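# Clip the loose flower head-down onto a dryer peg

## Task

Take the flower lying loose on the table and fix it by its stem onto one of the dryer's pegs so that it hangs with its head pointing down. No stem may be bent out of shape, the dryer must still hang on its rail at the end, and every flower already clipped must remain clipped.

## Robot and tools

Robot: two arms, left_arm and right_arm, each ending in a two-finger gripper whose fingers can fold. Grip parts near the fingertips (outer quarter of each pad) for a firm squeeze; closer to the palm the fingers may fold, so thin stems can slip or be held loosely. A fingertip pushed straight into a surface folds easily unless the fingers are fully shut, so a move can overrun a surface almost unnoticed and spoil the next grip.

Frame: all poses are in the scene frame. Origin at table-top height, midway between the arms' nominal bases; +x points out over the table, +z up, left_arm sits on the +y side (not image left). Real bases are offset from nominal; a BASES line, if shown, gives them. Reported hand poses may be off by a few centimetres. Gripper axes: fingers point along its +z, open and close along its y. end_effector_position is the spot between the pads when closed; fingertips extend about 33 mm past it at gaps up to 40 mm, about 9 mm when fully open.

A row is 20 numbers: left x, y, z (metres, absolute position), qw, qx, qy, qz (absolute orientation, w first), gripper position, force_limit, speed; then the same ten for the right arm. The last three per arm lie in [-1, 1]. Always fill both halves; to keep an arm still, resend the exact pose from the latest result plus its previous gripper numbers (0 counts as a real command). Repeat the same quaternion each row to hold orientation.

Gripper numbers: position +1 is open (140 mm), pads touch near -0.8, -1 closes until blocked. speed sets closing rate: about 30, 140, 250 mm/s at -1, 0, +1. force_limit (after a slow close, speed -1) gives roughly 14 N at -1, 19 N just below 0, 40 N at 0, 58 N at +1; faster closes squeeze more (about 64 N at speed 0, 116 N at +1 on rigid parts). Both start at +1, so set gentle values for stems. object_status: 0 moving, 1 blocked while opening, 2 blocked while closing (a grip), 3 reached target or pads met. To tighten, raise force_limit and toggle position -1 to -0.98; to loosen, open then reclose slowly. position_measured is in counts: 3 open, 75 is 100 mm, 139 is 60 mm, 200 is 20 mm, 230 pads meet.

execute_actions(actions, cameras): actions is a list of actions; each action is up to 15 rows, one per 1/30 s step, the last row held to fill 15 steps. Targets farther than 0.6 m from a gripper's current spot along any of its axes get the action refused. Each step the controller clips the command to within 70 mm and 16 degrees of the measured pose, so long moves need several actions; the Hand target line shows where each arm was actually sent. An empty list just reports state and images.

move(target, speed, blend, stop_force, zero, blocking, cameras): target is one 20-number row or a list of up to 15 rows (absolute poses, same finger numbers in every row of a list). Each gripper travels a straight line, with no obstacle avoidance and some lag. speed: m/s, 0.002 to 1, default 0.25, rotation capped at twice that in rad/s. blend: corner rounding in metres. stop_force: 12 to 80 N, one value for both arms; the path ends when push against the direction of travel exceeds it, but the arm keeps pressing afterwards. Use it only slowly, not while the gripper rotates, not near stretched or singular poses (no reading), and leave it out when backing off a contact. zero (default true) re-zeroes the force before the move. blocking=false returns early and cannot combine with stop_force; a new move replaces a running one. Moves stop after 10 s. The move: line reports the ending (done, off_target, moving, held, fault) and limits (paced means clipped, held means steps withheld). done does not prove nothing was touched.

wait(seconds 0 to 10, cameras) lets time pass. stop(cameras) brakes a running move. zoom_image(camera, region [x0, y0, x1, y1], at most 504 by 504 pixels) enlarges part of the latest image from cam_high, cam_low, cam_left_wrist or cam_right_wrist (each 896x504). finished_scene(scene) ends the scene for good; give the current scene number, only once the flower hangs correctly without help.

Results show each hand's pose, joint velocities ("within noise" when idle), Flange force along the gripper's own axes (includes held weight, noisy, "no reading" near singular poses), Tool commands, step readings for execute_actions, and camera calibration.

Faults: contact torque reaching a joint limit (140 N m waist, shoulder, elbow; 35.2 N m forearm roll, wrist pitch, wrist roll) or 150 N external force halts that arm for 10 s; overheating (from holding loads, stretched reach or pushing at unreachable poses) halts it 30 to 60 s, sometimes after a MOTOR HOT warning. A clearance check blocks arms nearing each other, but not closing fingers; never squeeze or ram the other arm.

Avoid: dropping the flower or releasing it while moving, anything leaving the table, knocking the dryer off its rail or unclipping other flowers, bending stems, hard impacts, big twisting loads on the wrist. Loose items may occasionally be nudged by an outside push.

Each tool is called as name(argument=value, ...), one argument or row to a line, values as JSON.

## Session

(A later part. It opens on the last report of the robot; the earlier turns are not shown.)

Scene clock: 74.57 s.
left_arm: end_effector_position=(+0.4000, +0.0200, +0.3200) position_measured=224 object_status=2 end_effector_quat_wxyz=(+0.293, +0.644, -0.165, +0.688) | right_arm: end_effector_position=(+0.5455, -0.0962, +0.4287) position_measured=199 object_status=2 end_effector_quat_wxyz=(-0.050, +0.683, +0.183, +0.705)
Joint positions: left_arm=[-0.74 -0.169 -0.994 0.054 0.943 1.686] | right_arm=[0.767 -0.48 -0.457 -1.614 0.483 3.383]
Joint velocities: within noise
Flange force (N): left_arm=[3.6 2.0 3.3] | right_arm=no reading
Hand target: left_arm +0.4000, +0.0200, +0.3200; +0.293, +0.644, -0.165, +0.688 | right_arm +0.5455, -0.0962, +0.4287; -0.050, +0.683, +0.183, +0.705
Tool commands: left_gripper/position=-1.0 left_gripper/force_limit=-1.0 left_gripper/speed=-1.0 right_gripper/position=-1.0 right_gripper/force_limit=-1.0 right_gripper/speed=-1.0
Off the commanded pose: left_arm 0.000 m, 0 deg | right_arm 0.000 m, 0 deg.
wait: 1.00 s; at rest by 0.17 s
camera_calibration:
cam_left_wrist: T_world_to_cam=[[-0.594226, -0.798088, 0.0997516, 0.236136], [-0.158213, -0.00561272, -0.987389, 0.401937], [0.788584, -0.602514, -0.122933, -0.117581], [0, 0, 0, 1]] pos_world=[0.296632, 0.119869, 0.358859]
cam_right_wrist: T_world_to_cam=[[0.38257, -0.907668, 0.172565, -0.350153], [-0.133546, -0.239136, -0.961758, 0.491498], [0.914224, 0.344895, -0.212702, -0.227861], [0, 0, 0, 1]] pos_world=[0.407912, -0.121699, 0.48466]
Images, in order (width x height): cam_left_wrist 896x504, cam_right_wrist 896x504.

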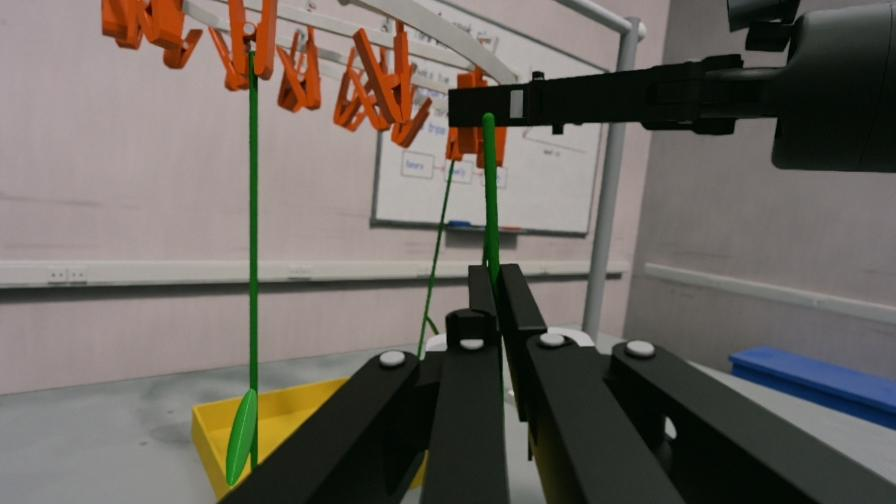

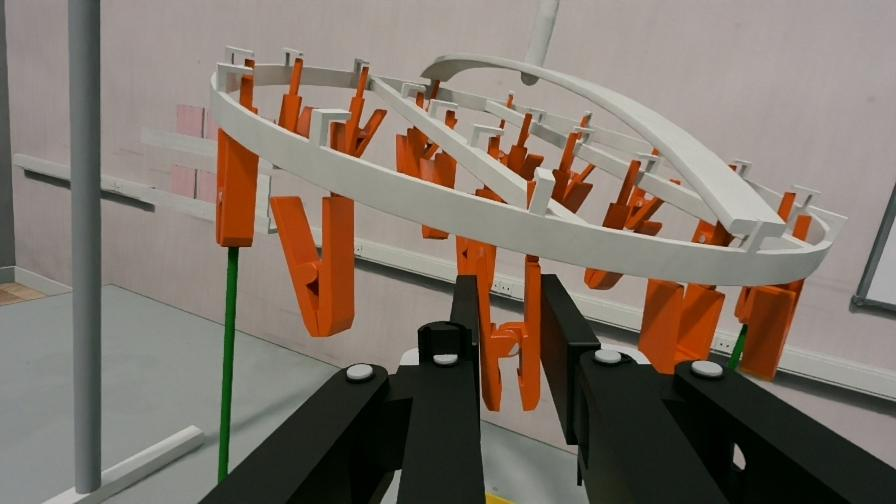

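move(
  target=[
    [0.485,-0.048,0.298,0.2932,0.6439,-0.165,0.688,-1,-1,-1,0.5455,-0.0962,0.4287,-0.0497,0.6826,0.1833,0.705,-1,-1,-1],
    [0.5418,-0.0924,0.307,0.2932,0.6439,-0.165,0.688,-1,-1,-1,0.5455,-0.0962,0.4287,-0.0497,0.6826,0.1833,0.705,-1,-1,-1],
  ],
  speed=0.07,
)

zoom_image(
  camera="cam_right_wrist",
  region=[380, 240, 640, 504],
)

zoom_image(
  camera="cam_left_wrist",
  region=[420, 0, 580, 160],
)

zoom_image(
  camera="cam_low",
  region=[350, 110, 470, 300],
)

Scene clock: 77.87 s.
left_arm: end_effector_position=(+0.5418, -0.0924, +0.3070) position_measured=224 object_status=2 end_effector_quat_wxyz=(+0.293, +0.644, -0.165, +0.688) | right_arm: end_effector_position=(+0.5455, -0.0962, +0.4287) position_measured=199 object_status=2 end_effector_quat_wxyz=(-0.050, +0.683, +0.183, +0.705)
Joint positions: left_arm=[-0.728 0.28 -0.55 0.039 0.948 1.697] | right_arm=[0.767 -0.48 -0.457 -1.614 0.483 3.383]
Joint velocities: within noise
Flange force (N): left_arm=[1.1 1.7 5.2] | right_arm=no reading
Hand target: left_arm +0.5418, -0.0924, +0.3070; +0.293, +0.644, -0.165, +0.688 | right_arm +0.5455, -0.0962, +0.4287; -0.050, +0.683, +0.183, +0.705
Off the commanded pose: left_arm 0.000 m, 0 deg | right_arm 0.000 m, 0 deg.
move: done
camera_calibration:
cam_left_wrist: T_world_to_cam=[[-0.594226, -0.798088, 0.0997516, 0.232069], [-0.158213, -0.00561272, -0.987389, 0.410905], [0.788584, -0.602514, -0.122933, -0.298662], [0, 0, 0, 1]] pos_world=[0.438432, 0.00756922, 0.345859]
cam_right_wrist: T_world_to_cam=[[0.38257, -0.907668, 0.172565, -0.350153], [-0.133546, -0.239136, -0.961758, 0.491498], [0.914224, 0.344895, -0.212702, -0.227861], [0, 0, 0, 1]] pos_world=[0.407912, -0.121699, 0.48466]

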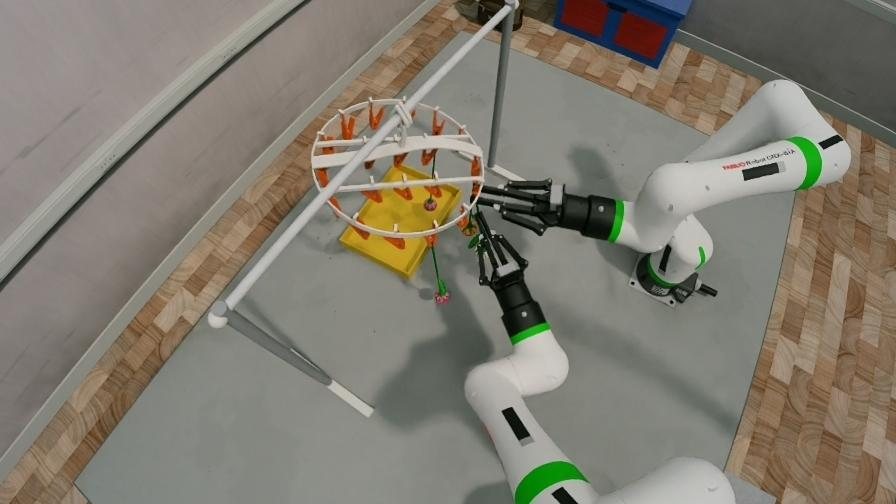

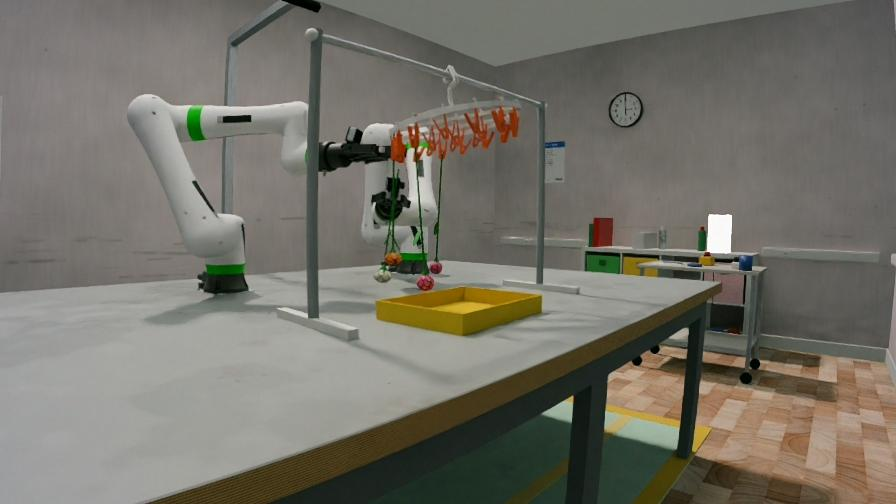

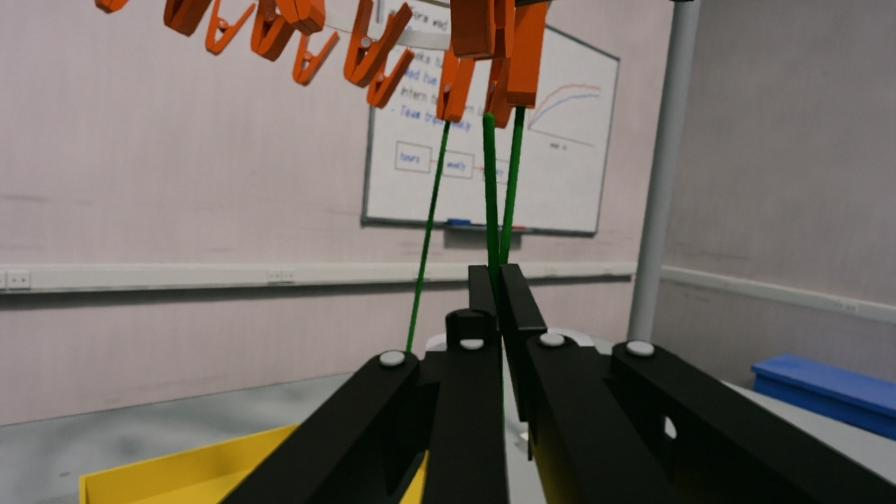

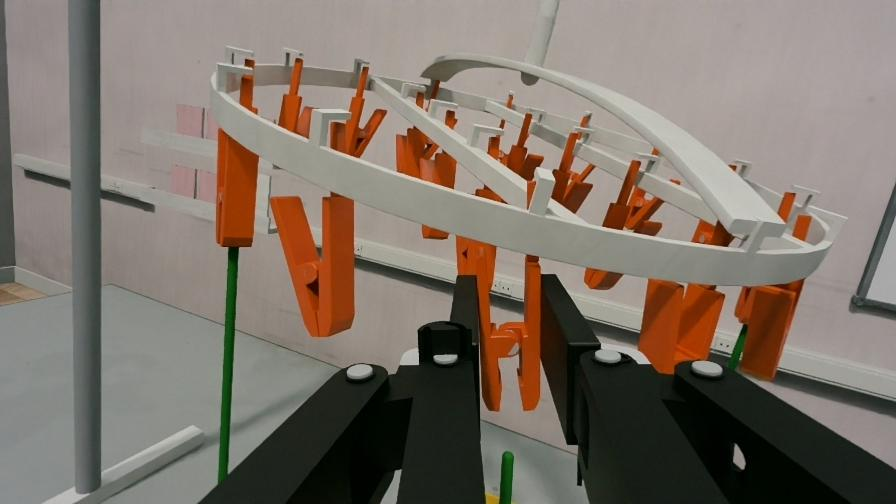

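Scaled by 1.909.

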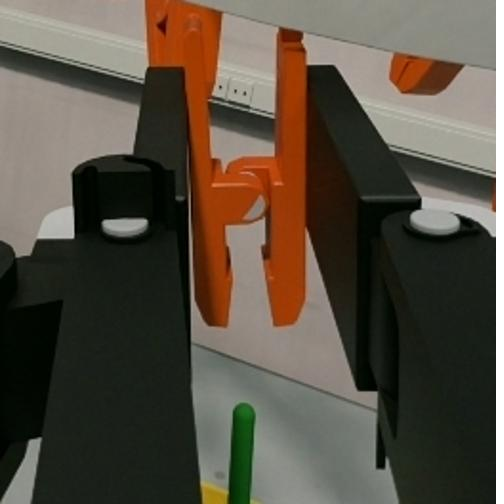

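Scaled by 3.150.

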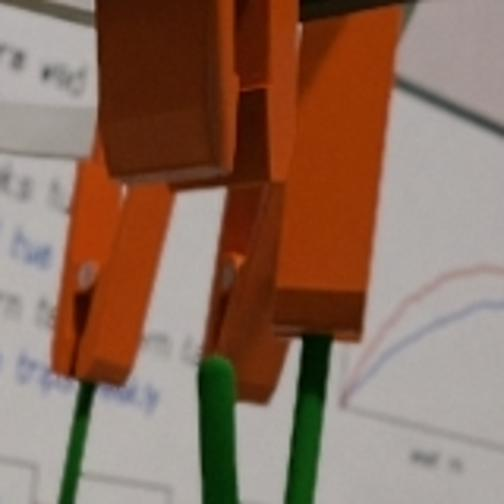

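Scaled by 2.653.

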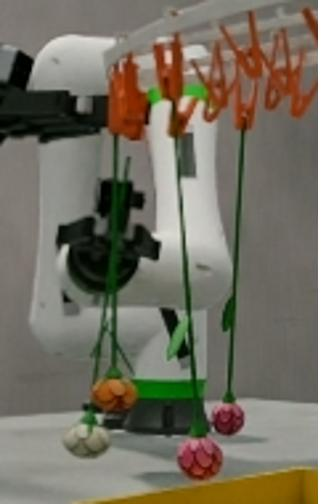

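move(
  target=[
    [0.5421,-0.0903,0.324,0.2932,0.6439,-0.165,0.688,-1,-1,-1,0.5455,-0.0962,0.4287,-0.0497,0.6826,0.1833,0.705,-1,-1,-1],
  ],
  speed=0.03,
  cameras=["cam_left_wrist","cam_right_wrist"],
)

zoom_image(
  camera="cam_right_wrist",
  region=[440, 320, 600, 480],
)

zoom_image(
  camera="cam_left_wrist",
  region=[420, 0, 580, 160],
)

Scene clock: 84.47 s.
left_arm: end_effector_position=(+0.5421, -0.0903, +0.3240) position_measured=224 object_status=2 end_effector_quat_wxyz=(+0.293, +0.644, -0.165, +0.688) | right_arm: end_effector_position=(+0.5455, -0.0962, +0.4287) position_measured=199 object_status=2 end_effector_quat_wxyz=(-0.050, +0.683, +0.183, +0.705)
Joint positions: left_arm=[-0.724 0.242 -0.543 0.034 0.903 1.698] | right_arm=[0.767 -0.48 -0.457 -1.614 0.483 3.383]
Joint velocities: within noise
Flange force (N): left_arm=[2.0 1.3 5.1] | right_arm=no reading
Hand target: left_arm +0.5421, -0.0903, +0.3240; +0.293, +0.644, -0.165, +0.688 | right_arm +0.5455, -0.0962, +0.4287; -0.050, +0.683, +0.183, +0.705
Off the commanded pose: left_arm 0.000 m, 0 deg | right_arm 0.000 m, 0 deg.
move: done
camera_calibration:
cam_left_wrist: T_world_to_cam=[[-0.594226, -0.798088, 0.0997516, 0.232147], [-0.158213, -0.00561272, -0.987389, 0.42775], [0.788584, -0.602514, -0.122933, -0.295604], [0, 0, 0, 1]] pos_world=[0.438732, 0.00956922, 0.362859]
cam_right_wrist: T_world_to_cam=[[0.38257, -0.907668, 0.172565, -0.350153], [-0.133546, -0.239136, -0.961758, 0.491498], [0.914224, 0.344895, -0.212702, -0.227861], [0, 0, 0, 1]] pos_world=[0.407912, -0.121699, 0.48466]
Images, in order (width x height): cam_left_wrist 896x504, cam_right_wrist 896x504.

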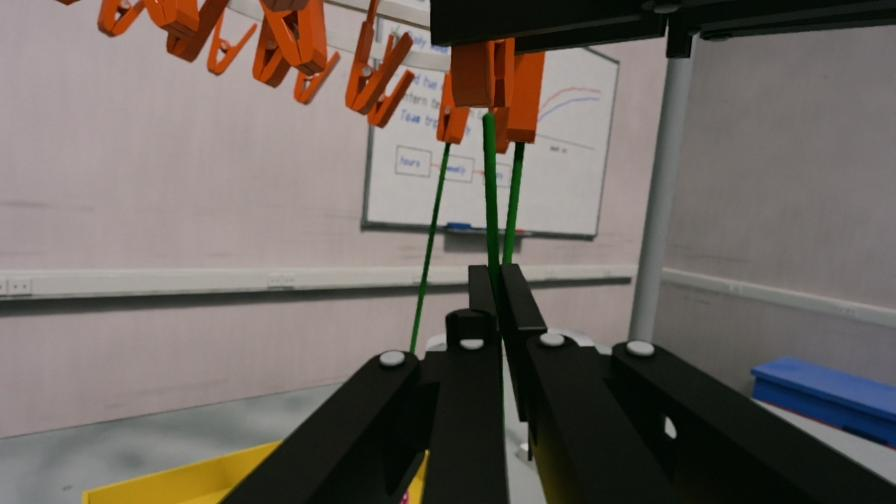

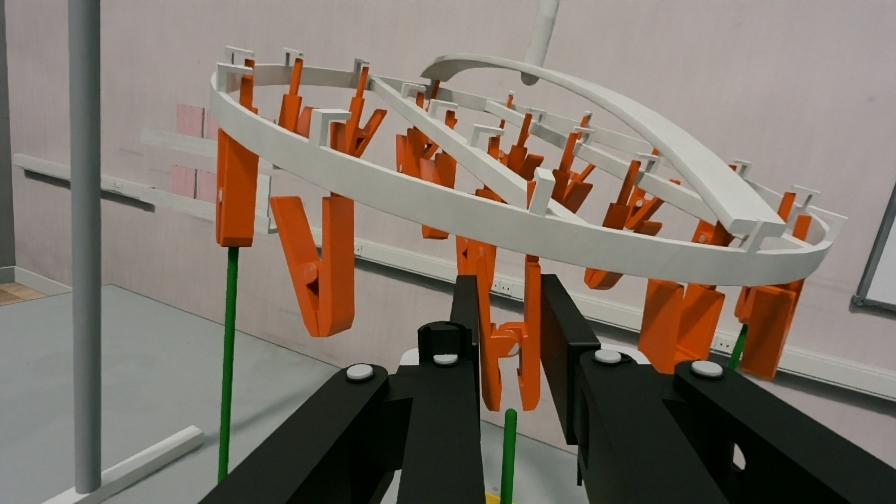

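Scaled by 3.150.

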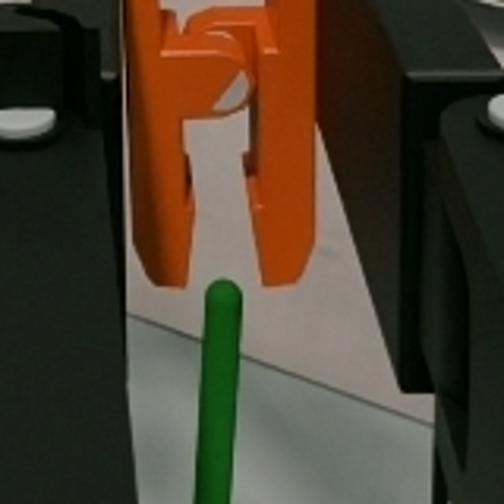

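Scaled by 3.150.

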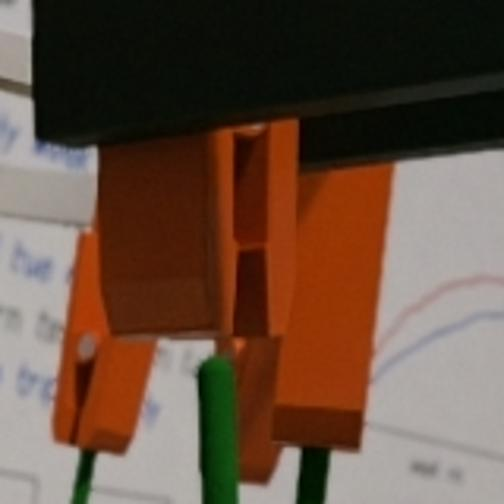

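move(
  target=[
    [0.5422,-0.0880,0.3365,0.2932,0.6439,-0.165,0.688,-1,-1,-1,0.5455,-0.0962,0.4287,-0.0497,0.6826,0.1833,0.705,-1,-1,-1],
  ],
  speed=0.03,
  cameras=["cam_left_wrist","cam_right_wrist"],
)

zoom_image(
  camera="cam_right_wrist",
  region=[440, 320, 600, 480],
)

zoom_image(
  camera="cam_left_wrist",
  region=[420, 0, 580, 280],
)

Scene clock: 85.43 s.
left_arm: end_effector_position=(+0.5422, -0.0880, +0.3365) position_measured=224 object_status=2 end_effector_quat_wxyz=(+0.293, +0.644, -0.165, +0.688) | right_arm: end_effector_position=(+0.5455, -0.0962, +0.4287) position_measured=199 object_status=2 end_effector_quat_wxyz=(-0.050, +0.683, +0.183, +0.705)
Joint positions: left_arm=[-0.719 0.214 -0.538 0.029 0.87 1.701] | right_arm=[0.767 -0.48 -0.457 -1.614 0.483 3.383]
Joint velocities: within noise
Flange force (N): left_arm=[1.2 1.2 5.8] | right_arm=no reading
Hand target: left_arm +0.5422, -0.0880, +0.3365; +0.293, +0.644, -0.165, +0.688 | right_arm +0.5455, -0.0962, +0.4287; -0.050, +0.683, +0.183, +0.705
Off the commanded pose: left_arm 0.000 m, 0 deg | right_arm 0.000 m, 0 deg.
move: done
camera_calibration:
cam_left_wrist: T_world_to_cam=[[-0.594226, -0.798088, 0.0997516, 0.232795], [-0.158213, -0.00561272, -0.987389, 0.440121], [0.788584, -0.602514, -0.122933, -0.29276], [0, 0, 0, 1]] pos_world=[0.438832, 0.0118692, 0.375359]
cam_right_wrist: T_world_to_cam=[[0.38257, -0.907668, 0.172565, -0.350153], [-0.133546, -0.239136, -0.961758, 0.491498], [0.914224, 0.344895, -0.212702, -0.227861], [0, 0, 0, 1]] pos_world=[0.407912, -0.121699, 0.48466]
Images, in order (width x height): cam_left_wrist 896x504, cam_right_wrist 896x504.

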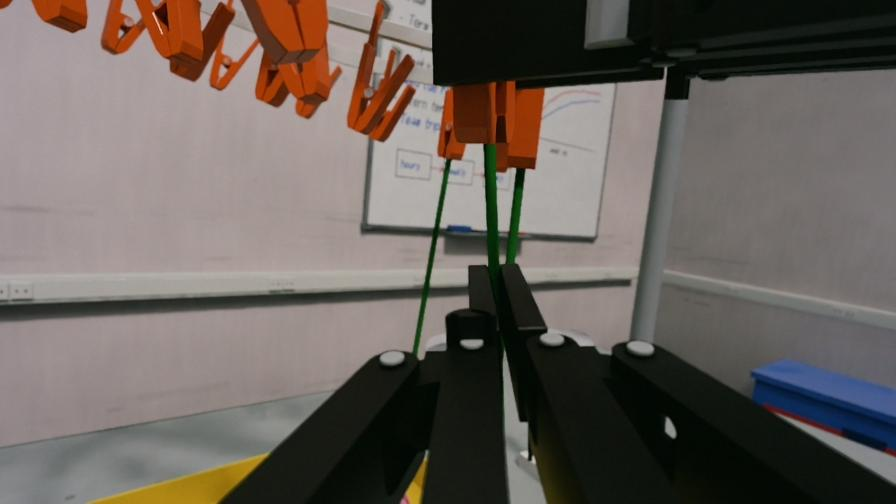

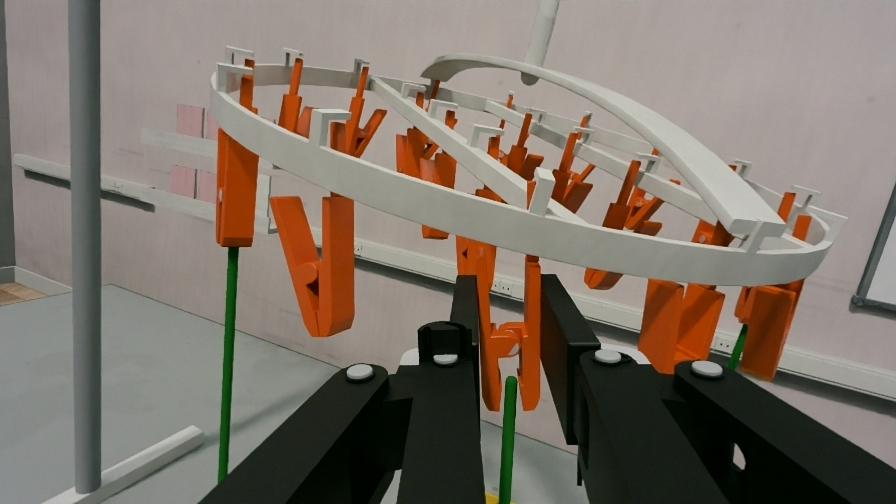

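Scaled by 3.150.

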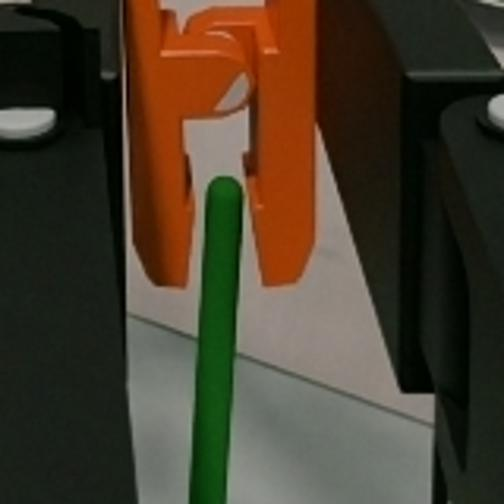

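Scaled by 1.800.

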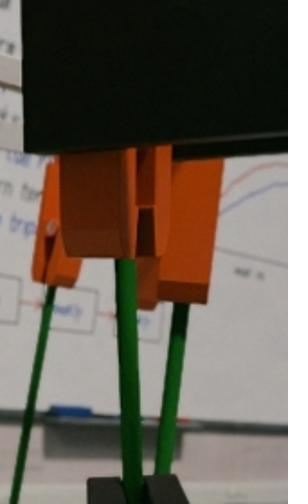

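Centered. Release the peg.

move(
  target=[
    [0.5422,-0.0880,0.3365,0.2932,0.6439,-0.165,0.688,-1,-1,-1,0.5455,-0.0962,0.4287,-0.0497,0.6826,0.1833,0.705,-0.34,-1,-1],
  ],
  speed=0.03,
  cameras=["cam_right_wrist"],
)

wait(
  seconds=0.5,
  cameras=["cam_right_wrist"],
)

zoom_image(
  camera="cam_right_wrist",
  region=[400, 220, 640, 460],
)

Scene clock: 86.47 s.
left_arm: end_effector_position=(+0.5422, -0.0880, +0.3365) position_measured=224 object_status=2 end_effector_quat_wxyz=(+0.293, +0.644, -0.165, +0.688) | right_arm: end_effector_position=(+0.5455, -0.0962, +0.4287) position_measured=172 object_status=0 end_effector_quat_wxyz=(-0.050, +0.683, +0.183, +0.705)
Joint positions: left_arm=[-0.719 0.214 -0.538 0.029 0.87 1.701] | right_arm=[0.767 -0.48 -0.457 -1.614 0.483 3.383]
Joint velocities: within noise
Flange force (N): left_arm=[1.8 1.4 5.1] | right_arm=no reading
Hand target: left_arm +0.5422, -0.0880, +0.3365; +0.293, +0.644, -0.165, +0.688 | right_arm +0.5455, -0.0962, +0.4287; -0.050, +0.683, +0.183, +0.705
Off the commanded pose: left_arm 0.000 m, 0 deg | right_arm 0.000 m, 0 deg.
move: done
camera_calibration:
cam_right_wrist: T_world_to_cam=[[0.38257, -0.907668, 0.172565, -0.350153], [-0.133546, -0.239136, -0.961758, 0.491498], [0.914224, 0.344895, -0.212702, -0.227861], [0, 0, 0, 1]] pos_world=[0.407912, -0.121699, 0.48466]
Images, in order (width x height): cam_right_wrist 896x504.

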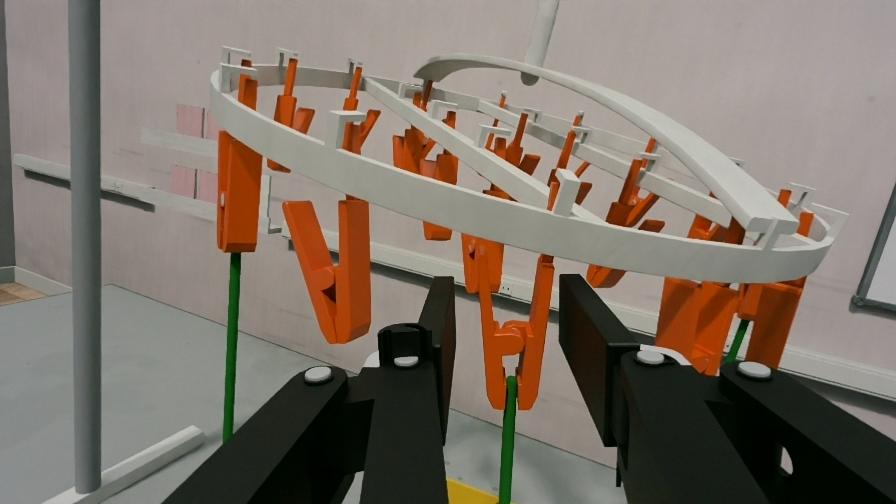

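Scene clock: 86.97 s.
left_arm: end_effector_position=(+0.5422, -0.0880, +0.3365) position_measured=224 object_status=2 end_effector_quat_wxyz=(+0.293, +0.644, -0.165, +0.688) | right_arm: end_effector_position=(+0.5455, -0.0962, +0.4287) position_measured=172 object_status=3 end_effector_quat_wxyz=(-0.050, +0.683, +0.183, +0.705)
Joint positions: left_arm=[-0.719 0.214 -0.538 0.029 0.87 1.701] | right_arm=[0.767 -0.48 -0.457 -1.614 0.483 3.383]
Joint velocities: within noise
Flange force (N): left_arm=[2.0 1.1 6.5] | right_arm=no reading
Hand target: left_arm +0.5422, -0.0880, +0.3365; +0.293, +0.644, -0.165, +0.688 | right_arm +0.5455, -0.0962, +0.4287; -0.050, +0.683, +0.183, +0.705
Tool commands: left_gripper/position=-1.0 left_gripper/force_limit=-1.0 left_gripper/speed=-1.0 right_gripper/position=-0.34 right_gripper/force_limit=-1.0 right_gripper/speed=-1.0
Off the commanded pose: left_arm 0.000 m, 0 deg | right_arm 0.000 m, 0 deg.
wait: 0.50 s; at rest by 0.17 s
camera_calibration:
cam_right_wrist: T_world_to_cam=[[0.38257, -0.907668, 0.172565, -0.350153], [-0.133546, -0.239136, -0.961758, 0.491498], [0.914224, 0.344895, -0.212702, -0.227861], [0, 0, 0, 1]] pos_world=[0.407912, -0.121699, 0.48466]
Images, in order (width x height): cam_right_wrist 896x504.

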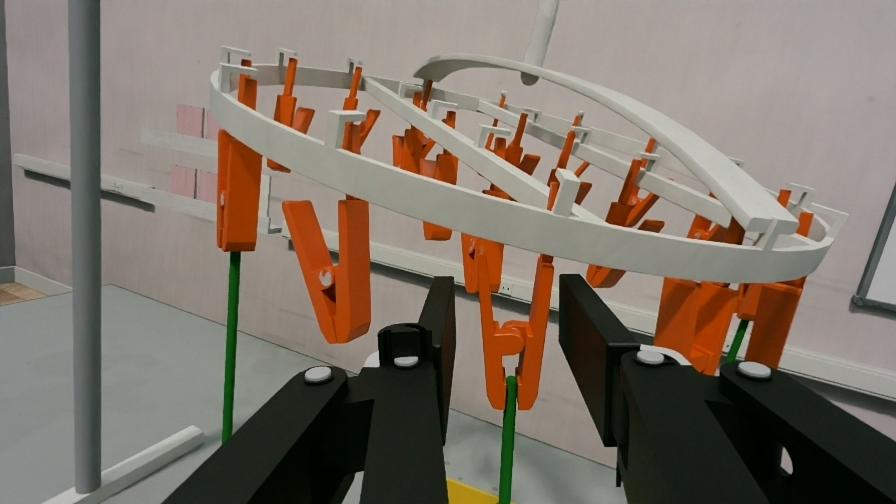

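Scaled by 2.100.

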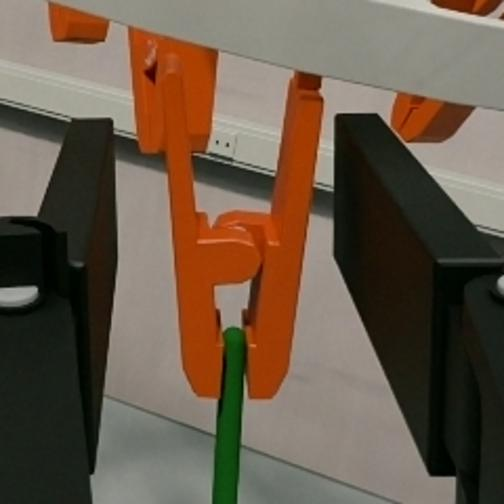

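move(
  target=[
    [0.5422,-0.0880,0.3365,0.2932,0.6439,-0.165,0.688,-1,-1,-1,0.465,-0.1235,0.4305,-0.0497,0.6826,0.1833,0.705,-0.34,-1,-1],
    [0.5422,-0.0880,0.3365,0.2932,0.6439,-0.165,0.688,-0.5,-1,-1,0.465,-0.1235,0.4305,-0.0497,0.6826,0.1833,0.705,-0.34,-1,-1],
  ],
  speed=0.08,
  cameras=["cam_left_wrist","cam_right_wrist"],
)

Scene clock: 89.57 s.
left_arm: end_effector_position=(+0.5422, -0.0880, +0.3365) position_measured=192 object_status=0 end_effector_quat_wxyz=(+0.293, +0.644, -0.165, +0.688) | right_arm: end_effector_position=(+0.4650, -0.1235, +0.4305) position_measured=172 object_status=3 end_effector_quat_wxyz=(-0.050, +0.683, +0.183, +0.705)
Joint positions: left_arm=[-0.719 0.214 -0.538 0.029 0.87 1.701] | right_arm=[0.866 -0.725 -0.575 -1.793 0.598 3.601]
Joint velocities: within noise
Flange force (N): left_arm=[1.3 1.7 5.3] | right_arm=no reading
Hand target: left_arm +0.5422, -0.0880, +0.3365; +0.293, +0.644, -0.165, +0.688 | right_arm +0.4650, -0.1235, +0.4305; -0.050, +0.683, +0.183, +0.705
Off the commanded pose: left_arm 0.000 m, 0 deg | right_arm 0.000 m, 0 deg.
move: done
camera_calibration:
cam_left_wrist: T_world_to_cam=[[-0.594226, -0.798088, 0.0997516, 0.232795], [-0.158213, -0.00561272, -0.987389, 0.440121], [0.788584, -0.602514, -0.122933, -0.29276], [0, 0, 0, 1]] pos_world=[0.438832, 0.0118692, 0.375359]
cam_right_wrist: T_world_to_cam=[[0.38257, -0.907668, 0.172565, -0.344446], [-0.133546, -0.239136, -0.961758, 0.47595], [0.914224, 0.344895, -0.212702, -0.144468], [0, 0, 0, 1]] pos_world=[0.327412, -0.148999, 0.48646]
Images, in order (width x height): cam_left_wrist 896x504, cam_right_wrist 896x504.

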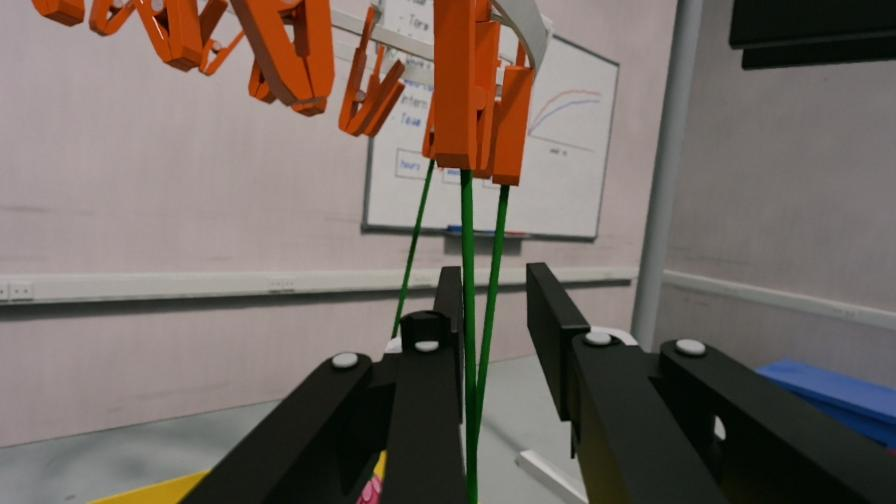

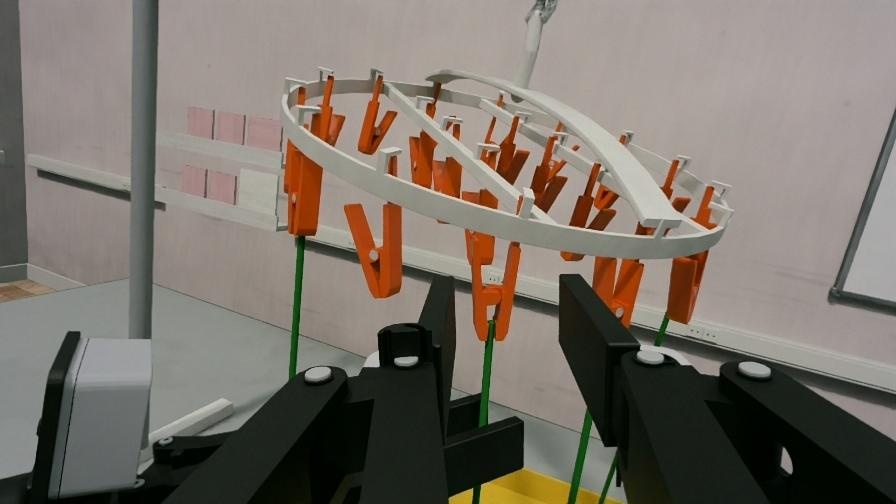

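move(
  target=[
    [0.5422,-0.0880,0.3365,0.2932,0.6439,-0.165,0.688,-0.3,-1,-1,0.465,-0.1235,0.4305,-0.0497,0.6826,0.1833,0.705,-0.34,-1,-1],
    [0.43,-0.002,0.32,0.2932,0.6439,-0.165,0.688,-0.3,-1,-1,0.465,-0.1235,0.4305,-0.0497,0.6826,0.1833,0.705,-0.34,-1,-1],
    [0.38,0.05,0.32,0.2932,0.6439,-0.165,0.688,-0.3,-1,-1,0.465,-0.1235,0.4305,-0.0497,0.6826,0.1833,0.705,-0.34,-1,-1],
  ],
  speed=0.1,
)

zoom_image(
  camera="cam_low",
  region=[340, 50, 540, 300],
)

Scene clock: 93.20 s.
left_arm: end_effector_position=(+0.3800, +0.0500, +0.3200) position_measured=167 object_status=3 end_effector_quat_wxyz=(+0.293, +0.644, -0.165, +0.688) | right_arm: end_effector_position=(+0.4650, -0.1235, +0.4305) position_measured=172 object_status=3 end_effector_quat_wxyz=(-0.050, +0.683, +0.183, +0.705)
Joint positions: left_arm=[-0.686 -0.306 -1.067 -0.013 0.879 1.732] | right_arm=[0.866 -0.725 -0.575 -1.793 0.598 3.601]
Joint velocities: within noise
Flange force (N): no reading
Hand target: left_arm +0.3800, +0.0500, +0.3200; +0.293, +0.644, -0.165, +0.688 | right_arm +0.4650, -0.1235, +0.4305; -0.050, +0.683, +0.183, +0.705
Off the commanded pose: left_arm 0.000 m, 0 deg | right_arm 0.000 m, 0 deg.
move: done
camera_calibration:
cam_left_wrist: T_world_to_cam=[[-0.594226, -0.798088, 0.0997516, 0.248253], [-0.158213, -0.00561272, -0.987389, 0.398957], [0.788584, -0.602514, -0.122933, -0.0838125], [0, 0, 0, 1]] pos_world=[0.276732, 0.149869, 0.358859]
cam_right_wrist: T_world_to_cam=[[0.38257, -0.907668, 0.172565, -0.344446], [-0.133546, -0.239136, -0.961758, 0.47595], [0.914224, 0.344895, -0.212702, -0.144468], [0, 0, 0, 1]] pos_world=[0.327412, -0.148999, 0.48646]

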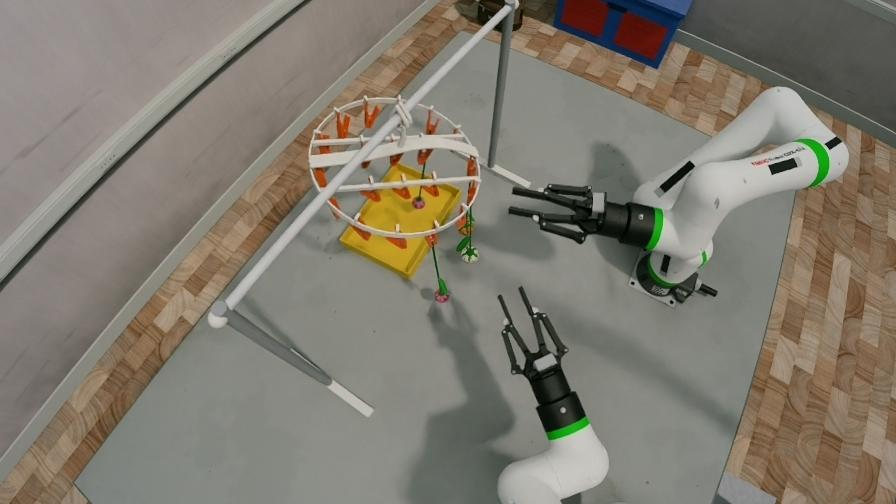

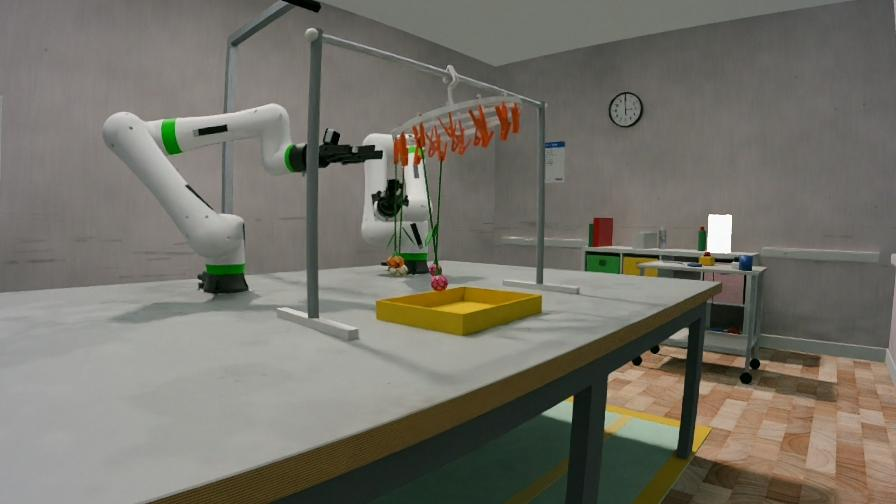

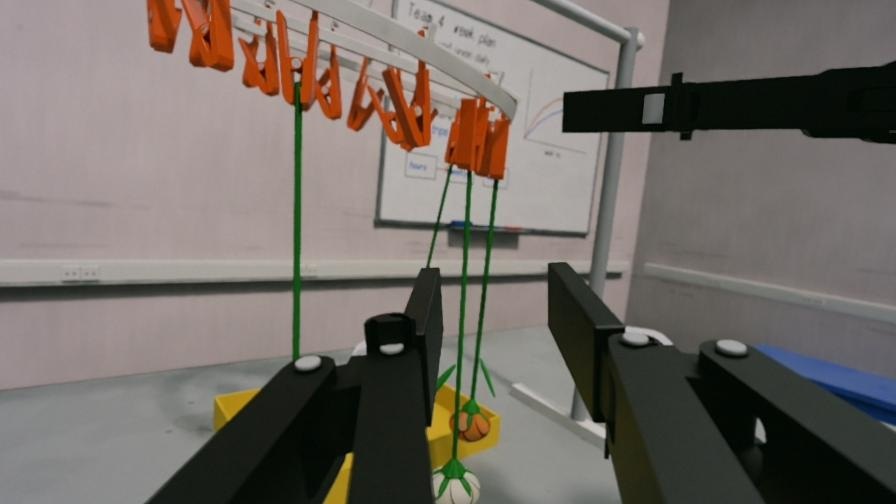

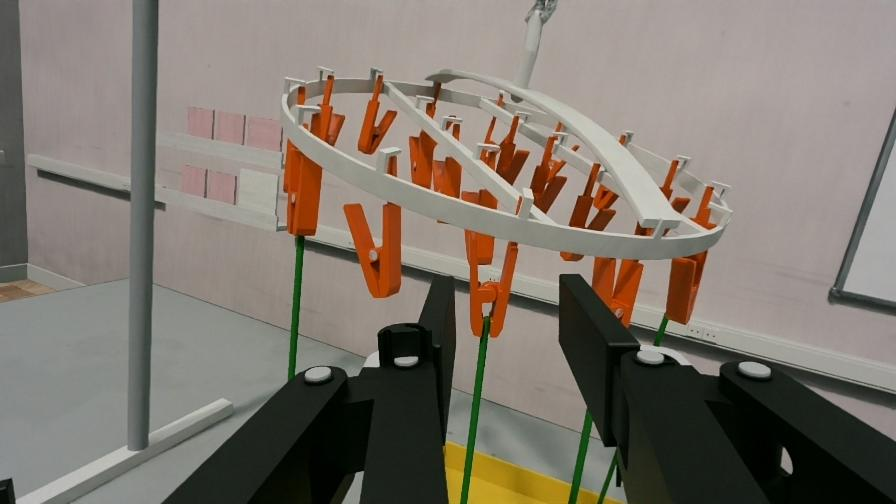

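Scaled by 2.016.

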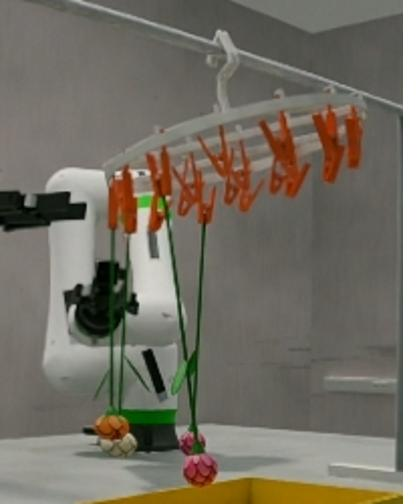

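finished_scene(
  scene=2,
)

The scene is finished: the task was done.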